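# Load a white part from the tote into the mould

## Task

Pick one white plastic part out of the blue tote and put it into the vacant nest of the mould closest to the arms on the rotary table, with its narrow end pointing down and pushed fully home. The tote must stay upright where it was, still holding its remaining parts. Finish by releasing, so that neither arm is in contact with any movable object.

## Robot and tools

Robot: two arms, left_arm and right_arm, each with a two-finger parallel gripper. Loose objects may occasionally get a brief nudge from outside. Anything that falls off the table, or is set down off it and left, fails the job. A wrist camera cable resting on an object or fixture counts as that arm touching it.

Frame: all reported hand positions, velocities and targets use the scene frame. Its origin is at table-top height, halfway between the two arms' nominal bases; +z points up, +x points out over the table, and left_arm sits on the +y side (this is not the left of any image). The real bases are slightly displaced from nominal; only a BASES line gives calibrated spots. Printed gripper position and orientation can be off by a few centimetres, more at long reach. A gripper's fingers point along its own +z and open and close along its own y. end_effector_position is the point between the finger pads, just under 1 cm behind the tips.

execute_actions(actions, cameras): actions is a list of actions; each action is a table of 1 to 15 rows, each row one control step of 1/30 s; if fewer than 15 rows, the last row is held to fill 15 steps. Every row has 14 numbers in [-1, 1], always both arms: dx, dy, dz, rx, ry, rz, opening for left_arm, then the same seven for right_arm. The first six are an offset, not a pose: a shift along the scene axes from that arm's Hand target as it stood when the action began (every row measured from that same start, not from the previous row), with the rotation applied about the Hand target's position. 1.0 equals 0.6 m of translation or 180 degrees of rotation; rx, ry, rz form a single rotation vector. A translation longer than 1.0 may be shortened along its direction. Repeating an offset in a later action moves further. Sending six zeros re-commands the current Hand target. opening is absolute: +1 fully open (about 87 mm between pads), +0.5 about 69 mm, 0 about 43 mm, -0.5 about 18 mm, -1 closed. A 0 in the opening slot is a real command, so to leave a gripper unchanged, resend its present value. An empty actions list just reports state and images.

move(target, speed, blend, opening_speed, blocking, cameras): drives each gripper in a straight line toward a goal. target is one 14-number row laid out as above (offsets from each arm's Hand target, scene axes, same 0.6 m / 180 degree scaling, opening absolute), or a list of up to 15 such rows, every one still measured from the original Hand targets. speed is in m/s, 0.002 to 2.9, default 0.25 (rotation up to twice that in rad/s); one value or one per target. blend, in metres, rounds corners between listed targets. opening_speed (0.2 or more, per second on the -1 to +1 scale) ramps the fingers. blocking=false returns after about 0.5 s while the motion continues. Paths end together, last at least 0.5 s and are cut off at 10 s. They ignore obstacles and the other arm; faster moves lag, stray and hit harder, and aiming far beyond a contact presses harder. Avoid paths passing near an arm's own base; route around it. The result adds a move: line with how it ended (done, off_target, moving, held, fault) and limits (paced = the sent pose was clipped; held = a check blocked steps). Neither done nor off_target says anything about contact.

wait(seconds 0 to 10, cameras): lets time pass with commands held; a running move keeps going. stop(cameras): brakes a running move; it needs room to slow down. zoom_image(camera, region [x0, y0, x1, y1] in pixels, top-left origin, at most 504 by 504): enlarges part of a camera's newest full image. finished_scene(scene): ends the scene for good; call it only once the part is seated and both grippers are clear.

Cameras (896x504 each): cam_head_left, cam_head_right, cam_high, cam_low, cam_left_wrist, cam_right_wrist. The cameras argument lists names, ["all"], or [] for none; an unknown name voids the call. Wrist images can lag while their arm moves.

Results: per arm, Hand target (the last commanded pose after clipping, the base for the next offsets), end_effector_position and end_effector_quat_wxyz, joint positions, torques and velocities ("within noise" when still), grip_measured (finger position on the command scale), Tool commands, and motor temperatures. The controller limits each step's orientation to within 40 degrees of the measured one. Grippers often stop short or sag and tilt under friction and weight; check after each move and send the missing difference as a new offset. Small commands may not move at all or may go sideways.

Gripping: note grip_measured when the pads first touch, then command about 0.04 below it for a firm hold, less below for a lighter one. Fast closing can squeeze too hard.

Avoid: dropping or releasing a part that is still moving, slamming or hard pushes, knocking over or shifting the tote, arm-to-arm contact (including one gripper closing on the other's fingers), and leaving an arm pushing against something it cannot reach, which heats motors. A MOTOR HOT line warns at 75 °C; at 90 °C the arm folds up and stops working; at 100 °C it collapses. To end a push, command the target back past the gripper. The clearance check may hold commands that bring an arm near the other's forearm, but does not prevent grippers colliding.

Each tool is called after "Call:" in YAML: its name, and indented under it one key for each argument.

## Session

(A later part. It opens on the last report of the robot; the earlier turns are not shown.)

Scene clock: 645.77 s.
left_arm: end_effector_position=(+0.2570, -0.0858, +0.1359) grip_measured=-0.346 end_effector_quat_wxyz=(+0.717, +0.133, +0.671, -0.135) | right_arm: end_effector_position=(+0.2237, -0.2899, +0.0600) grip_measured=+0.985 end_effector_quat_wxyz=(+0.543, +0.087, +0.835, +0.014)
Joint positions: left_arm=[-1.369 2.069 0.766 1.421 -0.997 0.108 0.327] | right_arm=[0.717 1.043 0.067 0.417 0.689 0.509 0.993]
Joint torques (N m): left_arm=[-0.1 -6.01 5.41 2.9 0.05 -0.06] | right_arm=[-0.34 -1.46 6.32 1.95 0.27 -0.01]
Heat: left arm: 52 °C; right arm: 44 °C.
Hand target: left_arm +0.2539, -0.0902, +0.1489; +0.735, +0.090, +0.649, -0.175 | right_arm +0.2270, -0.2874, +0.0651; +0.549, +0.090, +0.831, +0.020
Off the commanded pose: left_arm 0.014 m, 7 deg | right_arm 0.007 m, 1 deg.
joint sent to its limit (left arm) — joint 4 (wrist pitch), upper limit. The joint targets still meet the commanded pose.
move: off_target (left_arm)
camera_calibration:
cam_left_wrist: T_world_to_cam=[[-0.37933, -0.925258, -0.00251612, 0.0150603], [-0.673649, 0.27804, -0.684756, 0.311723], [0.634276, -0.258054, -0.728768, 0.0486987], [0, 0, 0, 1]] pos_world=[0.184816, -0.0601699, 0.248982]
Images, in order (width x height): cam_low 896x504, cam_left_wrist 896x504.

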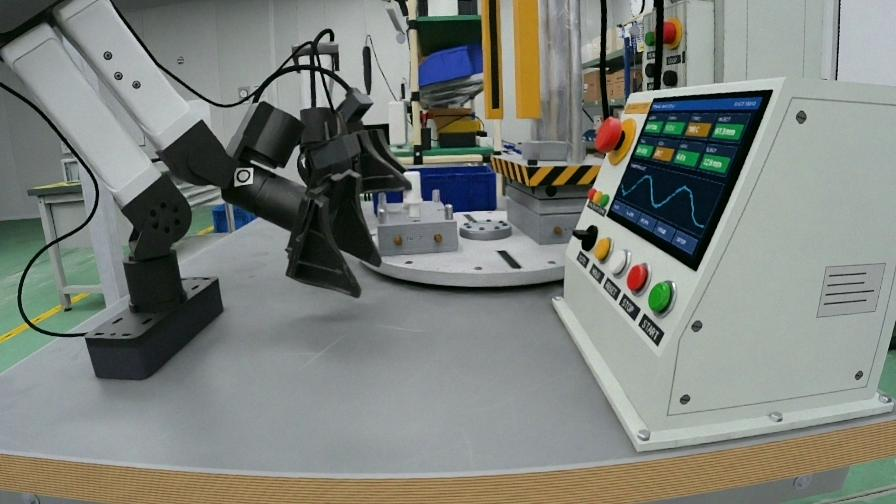

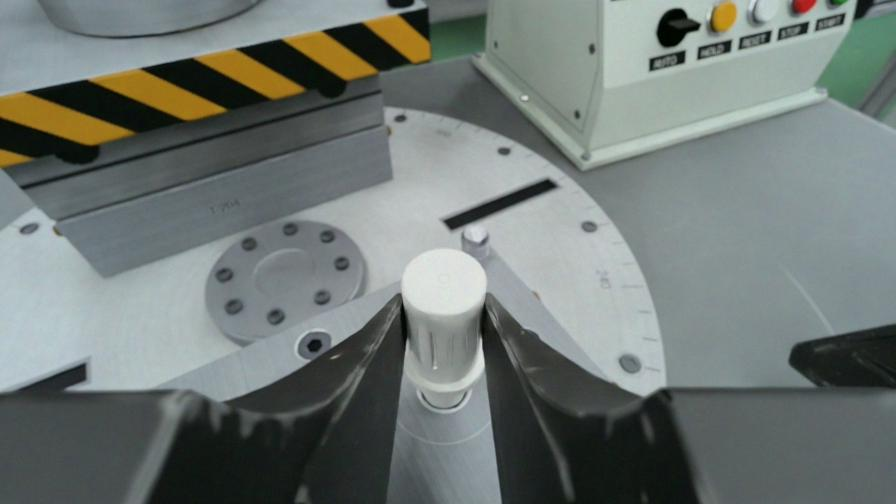

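Call:
move:
  target: [0,0,-0.025,0,0,0,-0.5, 0,0,0,0,0,0,1]
  speed: 0.03
  cameras: ["cam_left_wrist","cam_low"]

Call:
zoom_image:
  camera: "cam_low"
  region: [390, 150, 440, 230]

Call:
zoom_image:
  camera: "cam_left_wrist"
  region: [395, 240, 495, 460]

Scene clock: 652.10 s.
left_arm: end_effector_position=(+0.2566, -0.0860, +0.1214) grip_measured=-0.346 end_effector_quat_wxyz=(+0.711, +0.138, +0.677, -0.131) | right_arm: end_effector_position=(+0.2237, -0.2899, +0.0600) grip_measured=+0.985 end_effector_quat_wxyz=(+0.543, +0.087, +0.835, +0.014)
Joint positions: left_arm=[-1.369 2.104 0.766 1.421 -0.997 0.088 0.327] | right_arm=[0.717 1.043 0.067 0.417 0.689 0.509 0.993]
Joint torques (N m): left_arm=[-0.03 -6.12 5.07 2.91 0.01 -0.15] | right_arm=[-0.29 -1.42 6.22 1.91 0.25 0]
Motor temperatures (°C): left_arm=[29 43 41 53 27 29 30] | right_arm=[30 36 44 40 27 28 31]
Heat: left arm: 53 °C; right arm: 44 °C.
Hand target: left_arm +0.2539, -0.0902, +0.1339; +0.735, +0.090, +0.649, -0.174 | right_arm +0.2270, -0.2874, +0.0651; +0.549, +0.090, +0.831, +0.020
Off the commanded pose: left_arm 0.014 m, 9 deg | right_arm 0.007 m, 1 deg.
joint sent to its limit (left arm) — joint 4 (wrist pitch), upper limit. The joint targets still meet the commanded pose.
move: off_target (left_arm)
camera_calibration:
cam_left_wrist: T_world_to_cam=[[-0.380382, -0.924748, -0.0122487, 0.0163145], [-0.682663, 0.289689, -0.670859, 0.303237], [0.623924, -0.246821, -0.741484, 0.0435111], [0, 0, 0, 1]] pos_world=[0.186067, -0.0620183, 0.235892]
Images, in order (width x height): cam_low 896x504, cam_left_wrist 896x504.

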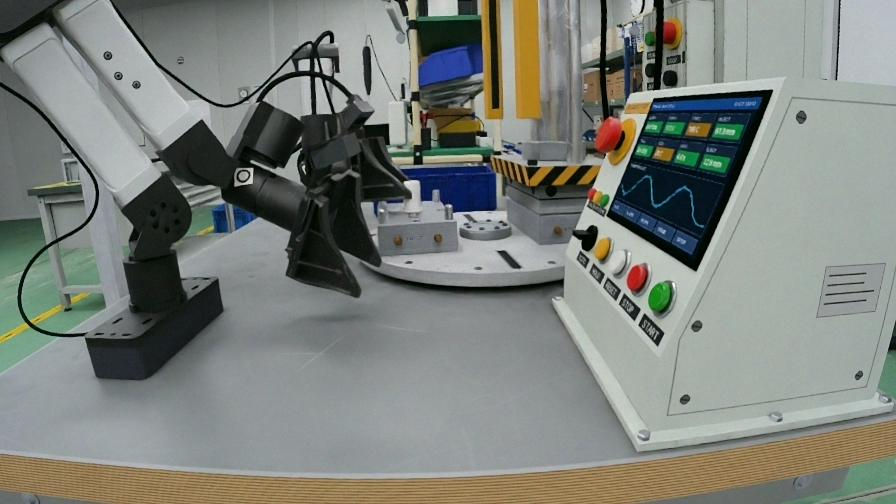

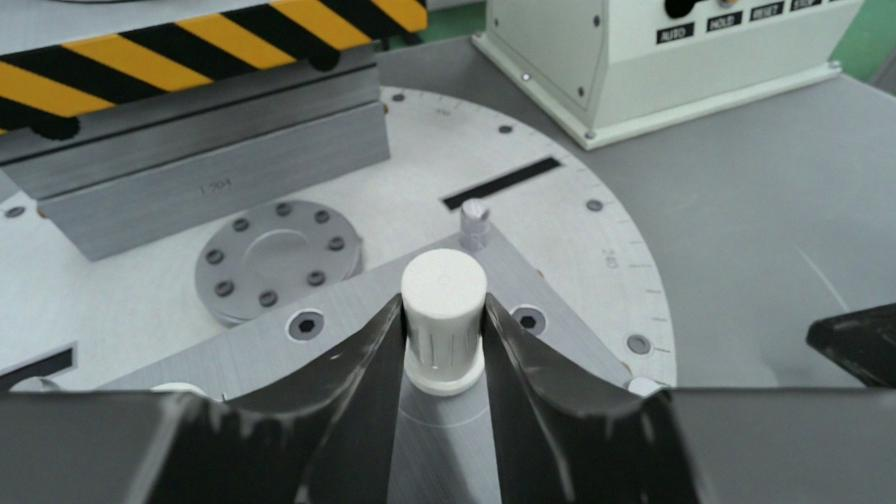

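Scaled by 6.300 from the camera's 896x504 image, which has a finer 1280x720 frame.

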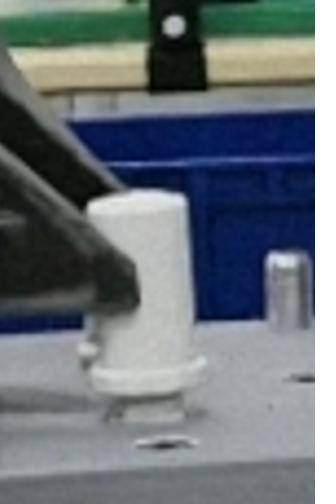

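Scaled by 2.291 from the camera's 896x504 image, which has a finer 1280x720 frame.

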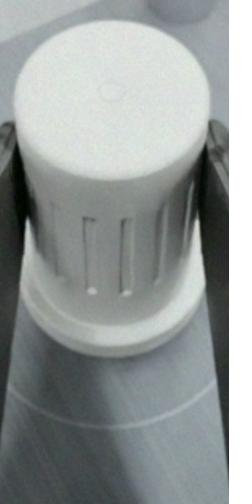

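Call:
move:
  target: [0,0,-0.016,0,0,0,-0.5, 0,0,0,0,0,0,1]
  speed: 0.03
  cameras: ["cam_left_wrist","cam_low"]

Call:
zoom_image:
  camera: "cam_low"
  region: [390, 150, 440, 230]

Call:
zoom_image:
  camera: "cam_left_wrist"
  region: [395, 240, 495, 460]

Scene clock: 660.60 s.
left_arm: end_effector_position=(+0.2563, -0.0860, +0.1132) grip_measured=-0.346 end_effector_quat_wxyz=(+0.707, +0.138, +0.681, -0.131) | right_arm: end_effector_position=(+0.2237, -0.2899, +0.0600) grip_measured=+0.985 end_effector_quat_wxyz=(+0.543, +0.087, +0.835, +0.014)
Joint positions: left_arm=[-1.369 2.123 0.766 1.421 -0.998 0.071 0.327] | right_arm=[0.717 1.043 0.067 0.417 0.689 0.509 0.993]
Joint torques (N m): left_arm=[0.01 -5.87 5.01 2.92 -0.02 -0.14] | right_arm=[-0.29 -1.33 6.31 1.91 0.29 -0.01]
Heat: left arm: 54 °C; right arm: 44 °C.
Hand target: left_arm +0.2539, -0.0902, +0.1242; +0.735, +0.091, +0.649, -0.174 | right_arm +0.2270, -0.2874, +0.0651; +0.549, +0.090, +0.831, +0.020
Off the commanded pose: left_arm 0.012 m, 9 deg | right_arm 0.007 m, 1 deg.
joint sent to its limit (left arm) — joint 4 (wrist pitch), upper limit. The joint targets are off in orientation, not in position.
move: off_target (left_arm)
camera_calibration:
cam_left_wrist: T_world_to_cam=[[-0.380467, -0.92473, -0.0108982, 0.0159006], [-0.689525, 0.291508, -0.663007, 0.298612], [0.616279, -0.244737, -0.748534, 0.0405971], [0, 0, 0, 1]] pos_world=[0.186931, -0.0624084, 0.228543]
Images, in order (width x height): cam_low 896x504, cam_left_wrist 896x504.

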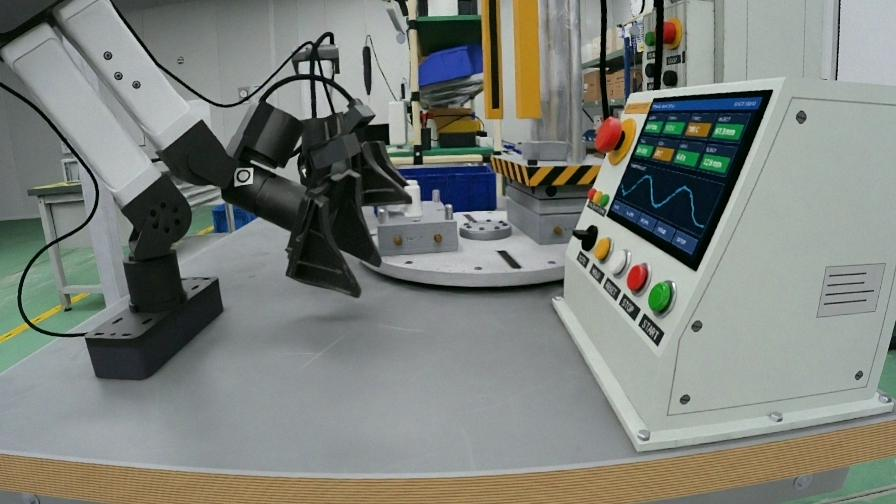

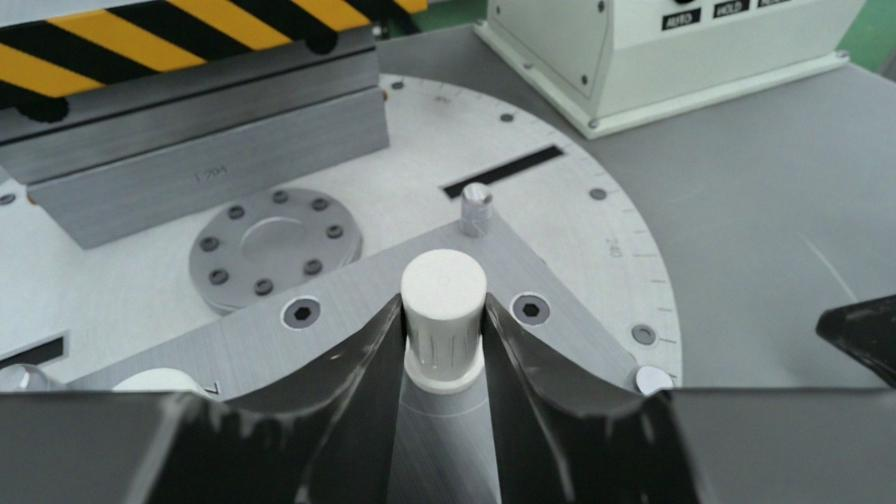

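Scaled by 6.300 from the camera's 896x504 image, which has a finer 1280x720 frame.

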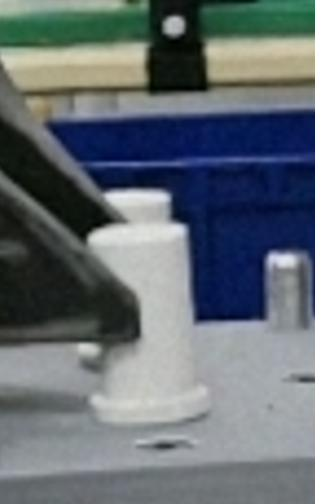

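Scaled by 2.291 from the camera's 896x504 image, which has a finer 1280x720 frame.

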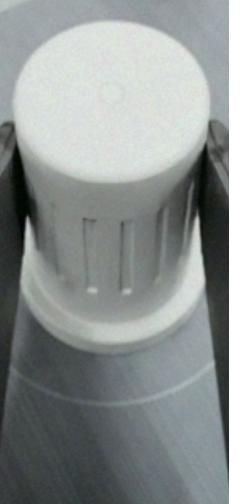

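Call:
move:
  target: [0,0,-0.007,0,0,0,-0.5, 0,0,0,0,0,0,1]
  speed: 0.02
  cameras: ["cam_left_wrist","cam_low"]

Call:
zoom_image:
  camera: "cam_low"
  region: [390, 150, 440, 230]

Call:
zoom_image:
  camera: "cam_left_wrist"
  region: [395, 240, 495, 460]

Scene clock: 668.90 s.
left_arm: end_effector_position=(+0.2568, -0.0859, +0.1130) grip_measured=-0.346 end_effector_quat_wxyz=(+0.707, +0.132, +0.682, -0.131) | right_arm: end_effector_position=(+0.2237, -0.2899, +0.0600) grip_measured=+0.985 end_effector_quat_wxyz=(+0.543, +0.087, +0.835, +0.014)
Joint positions: left_arm=[-1.369 2.126 0.77 1.422 -1.006 0.063 0.327] | right_arm=[0.717 1.043 0.067 0.417 0.689 0.509 0.993]
Joint torques (N m): left_arm=[-0.01 -5.34 4.78 2.92 0.06 -0.16] | right_arm=[-0.35 -1.4 6.3 1.93 0.3 0]
Motor temperatures (°C): left_arm=[29 42 41 55 27 29 30] | right_arm=[30 36 44 40 27 28 31]
Heat: left arm: 55 °C; right arm: 44 °C.
Hand target: left_arm +0.2540, -0.0902, +0.1201; +0.735, +0.090, +0.649, -0.175 | right_arm +0.2270, -0.2874, +0.0651; +0.549, +0.090, +0.831, +0.020
Off the commanded pose: left_arm 0.009 m, 9 deg | right_arm 0.007 m, 1 deg.
joint sent to its limit (left arm) — joint 4 (wrist pitch), upper limit. The joint targets are off in orientation, not in position.
move: off_target (left_arm)
camera_calibration:
cam_left_wrist: T_world_to_cam=[[-0.37337, -0.92768, -0.00202743, 0.0131843], [-0.693813, 0.280693, -0.663201, 0.29897], [0.615807, -0.246213, -0.748439, 0.0401389], [0, 0, 0, 1]] pos_world=[0.187634, -0.0618054, 0.228346]
Images, in order (width x height): cam_low 896x504, cam_left_wrist 896x504.

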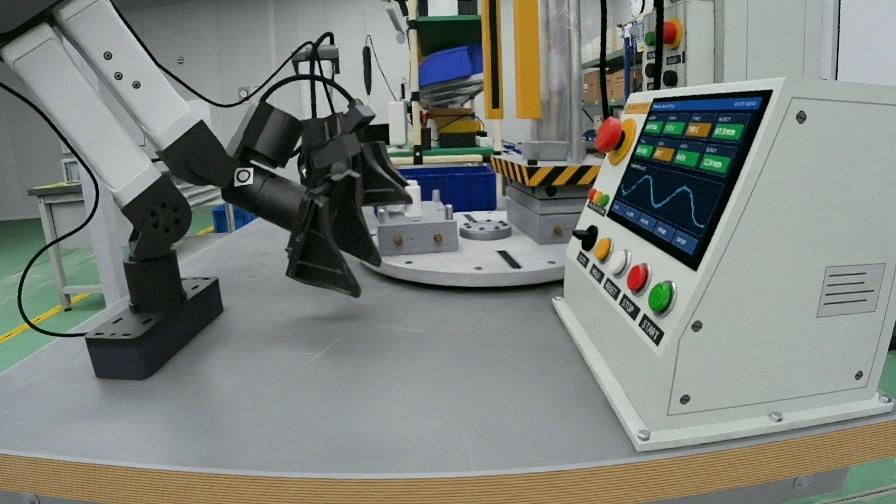

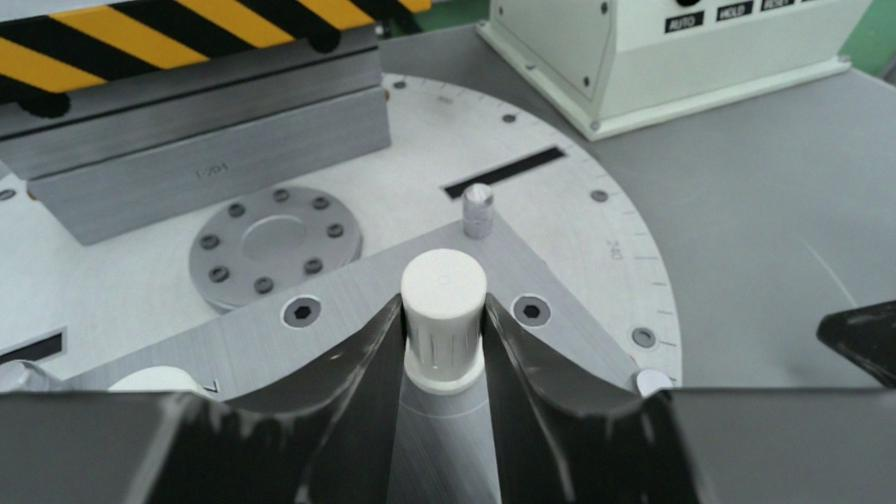

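Scaled by 6.300 from the camera's 896x504 image, which has a finer 1280x720 frame.

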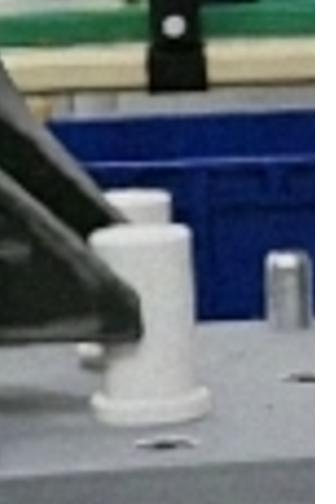

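Scaled by 2.291 from the camera's 896x504 image, which has a finer 1280x720 frame.

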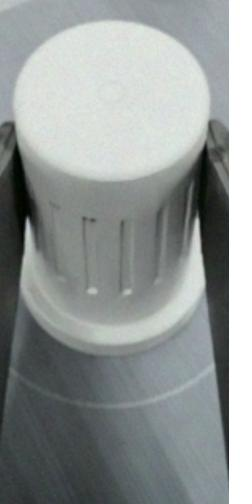

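Call:
move:
  target: [0,0,0,0,0,0,0.0, 0,0,0,0,0,0,1]
  opening_speed: 0.3
  cameras: ["cam_left_wrist","cam_low"]

Call:
zoom_image:
  camera: "cam_low"
  region: [390, 150, 440, 230]

Scene clock: 679.00 s.
left_arm: end_effector_position=(+0.2568, -0.0850, +0.1059) grip_measured=+0.000 end_effector_quat_wxyz=(+0.705, +0.135, +0.685, -0.127) | right_arm: end_effector_position=(+0.2237, -0.2899, +0.0600) grip_measured=+0.985 end_effector_quat_wxyz=(+0.543, +0.087, +0.835, +0.014)
Joint positions: left_arm=[-1.369 2.143 0.77 1.421 -1.009 0.057 0.5] | right_arm=[0.717 1.043 0.067 0.417 0.689 0.509 0.993]
Joint torques (N m): left_arm=[0.01 -6.61 4.7 2.91 0.07 -0.1] | right_arm=[-0.35 -1.4 6.38 1.93 0.27 0]
Motor temperatures (°C): left_arm=[29 41 41 55 27 29 30] | right_arm=[30 36 44 40 27 28 31]
Heat: left arm: 55 °C; right arm: 44 °C.
Hand target: left_arm +0.2540, -0.0902, +0.1200; +0.735, +0.090, +0.649, -0.174 | right_arm +0.2270, -0.2874, +0.0651; +0.549, +0.090, +0.831, +0.020
Off the commanded pose: left_arm 0.015 m, 9 deg | right_arm 0.007 m, 1 deg.
joint sent to its limit (left arm) — joint 4 (wrist pitch), upper limit. The joint targets are off in orientation, not in position.
move: off_target (left_arm)
camera_calibration:
cam_left_wrist: T_world_to_cam=[[-0.370702, -0.928691, -0.0106804, 0.0141079], [-0.698269, 0.286271, -0.656101, 0.294826], [0.612373, -0.23576, -0.754597, 0.0375225], [0, 0, 0, 1]] pos_world=[0.18812, -0.0624518, 0.221901]
Images, in order (width x height): cam_low 896x504, cam_left_wrist 896x504.

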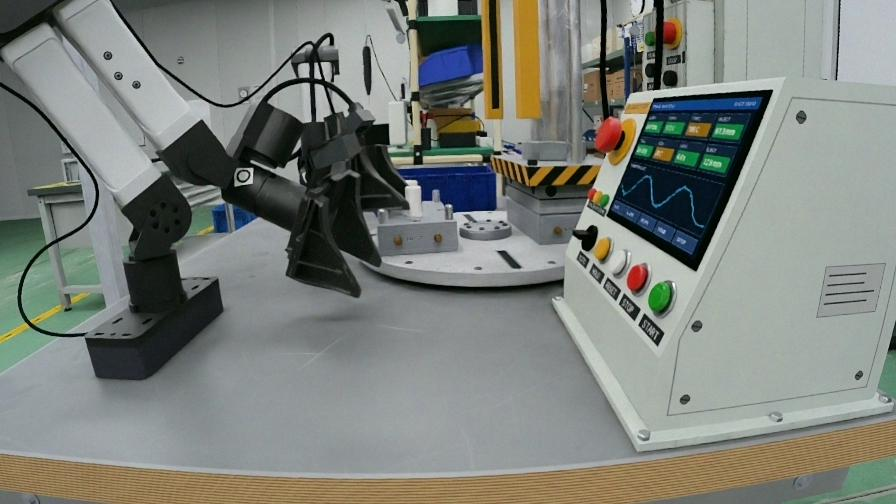

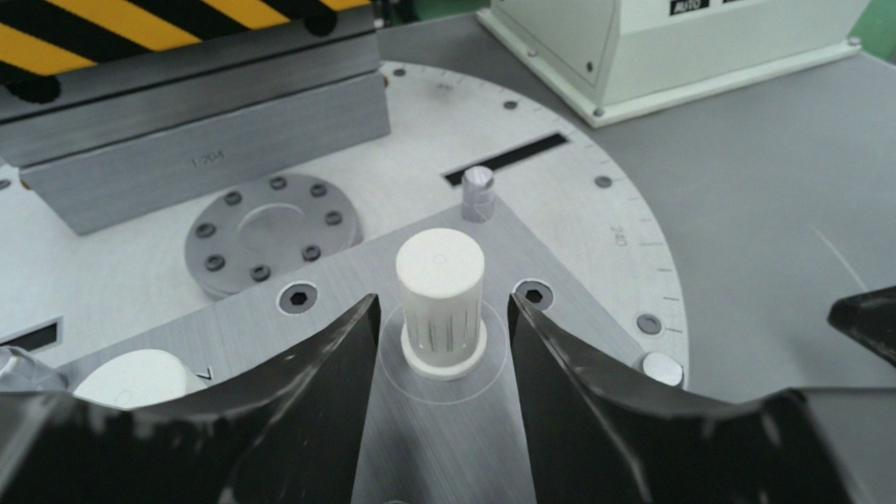

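Scaled by 6.300 from the camera's 896x504 image, which has a finer 1280x720 frame.

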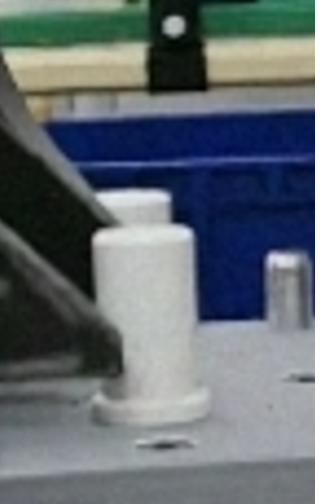

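Call:
move:
  target:
    - [-0.06,0.022,0.03,0,0,0,0,0,0,0,0,0,0,1]
    - [-0.16,0.055,0.09,0,0,0,0.0,0,0,0,0,0,0,1]
    - [-0.16,0.08,0.3,0,0,0,0.0,0,0,0,0,0,0,1]
  speed: 0.08
  cameras: ["all"]

Call:
zoom_image:
  camera: "cam_low"
  region: [360, 150, 470, 260]

Scene clock: 693.37 s.
left_arm: end_effector_position=(+0.1603, -0.0434, +0.2851) grip_measured=+0.000 end_effector_quat_wxyz=(+0.736, +0.111, +0.649, -0.157) | right_arm: end_effector_position=(+0.2237, -0.2899, +0.0600) grip_measured=+0.985 end_effector_quat_wxyz=(+0.543, +0.087, +0.835, +0.014)
Joint positions: left_arm=[-1.672 1.564 0.732 1.303 -1.274 0.413 0.5] | right_arm=[0.717 1.043 0.067 0.417 0.689 0.509 0.993]
Joint torques (N m): left_arm=[0.09 -7.16 8.91 1.16 0.26 0.01] | right_arm=[-0.29 -1.44 6.38 1.92 0.26 0.02]
Motor temperatures (°C): left_arm=[29 41 41 55 27 29 30] | right_arm=[30 36 44 40 27 28 31]
Heat: left arm: 55 °C; right arm: 44 °C.
Hand target: left_arm +0.1580, -0.0421, +0.3001; +0.735, +0.090, +0.649, -0.174 | right_arm +0.2270, -0.2874, +0.0651; +0.549, +0.090, +0.831, +0.020
Off the commanded pose: left_arm 0.015 m, 3 deg | right_arm 0.007 m, 1 deg.
move: off_target (left_arm)
camera_calibration:
cam_left_wrist: T_world_to_cam=[[-0.382889, -0.922672, 0.045524, 0.00500106], [-0.64023, 0.229511, -0.733096, 0.343382], [0.665959, -0.30984, -0.6786, 0.208118], [0, 0, 0, 1]] pos_world=[0.0831602, -0.00971234, 0.392733]

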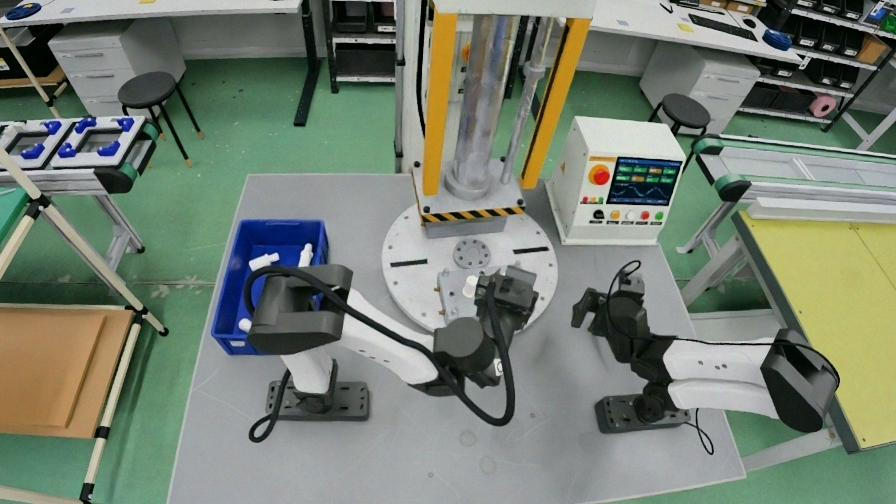

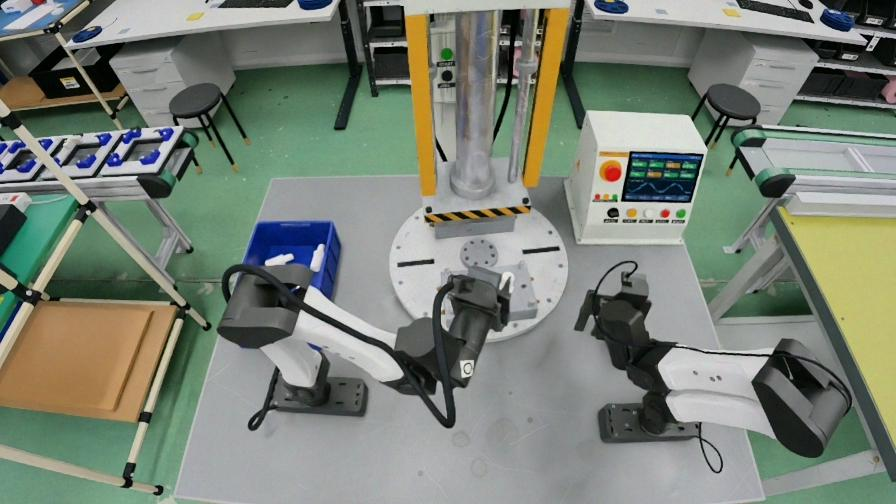

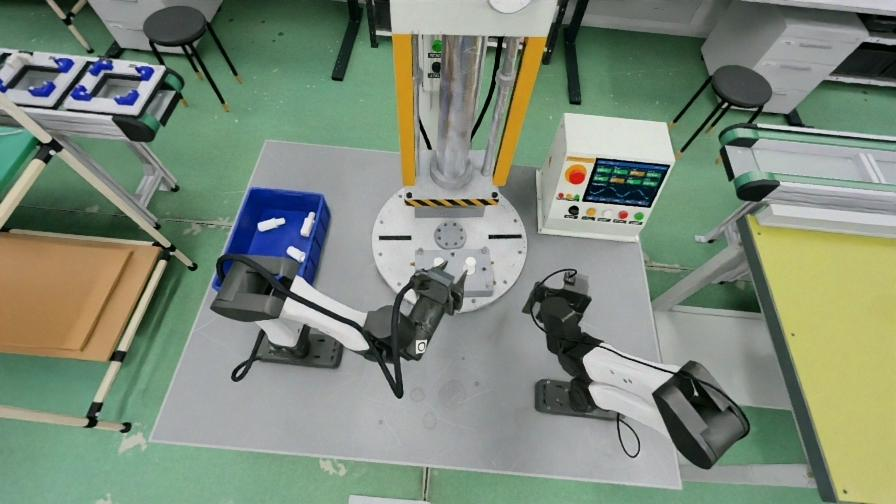

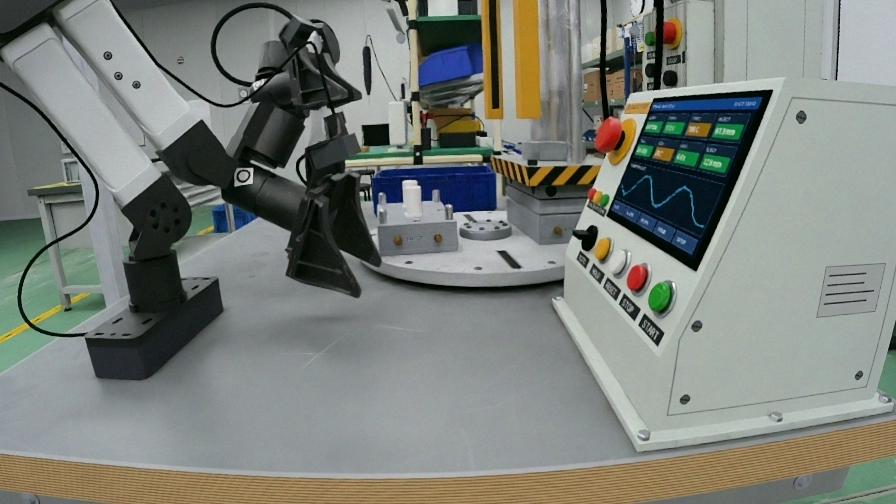

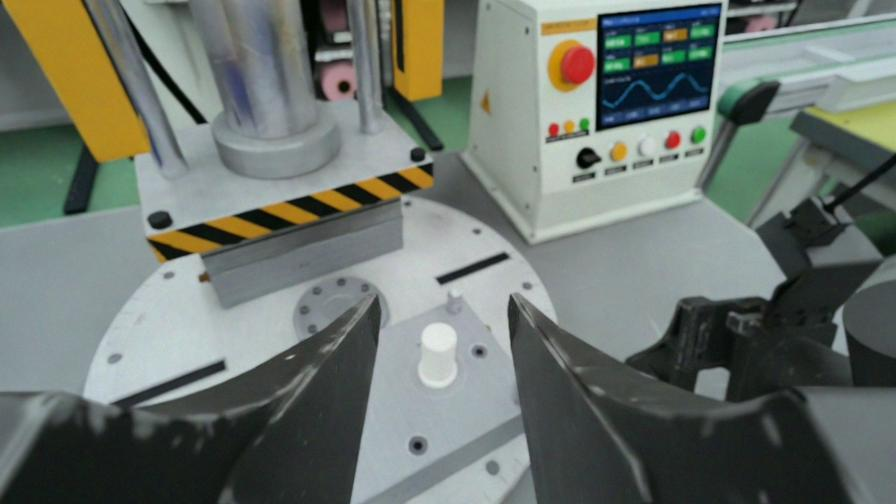

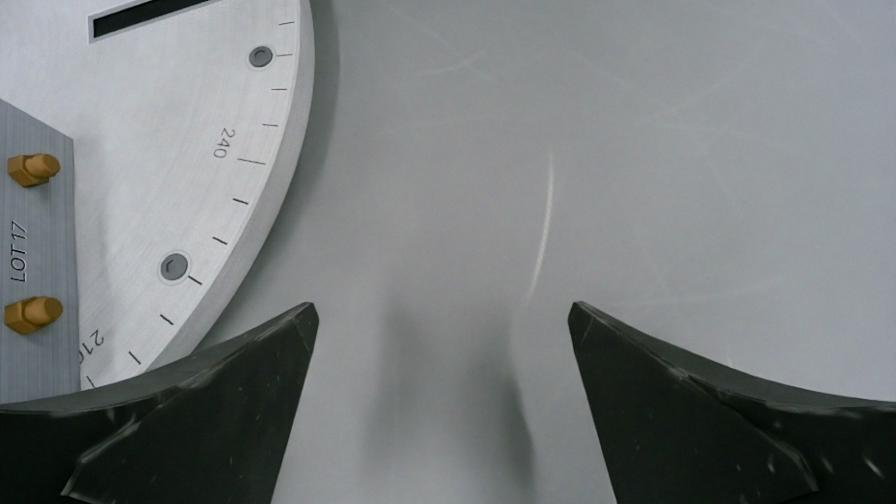

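Scaled by 4.582 from the camera's 896x504 image, which has a finer 1280x720 frame.

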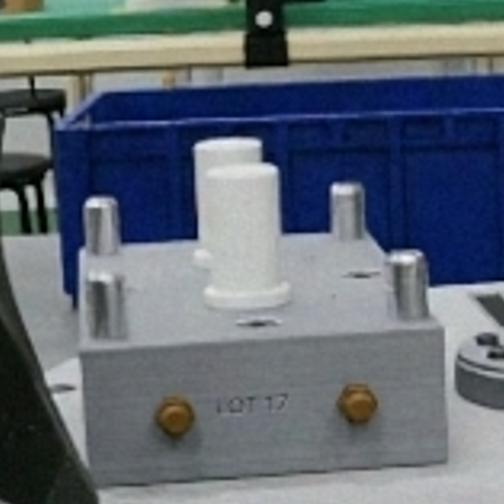

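Call:
finished_scene:
  scene: 1

The scene is finished: the task was done.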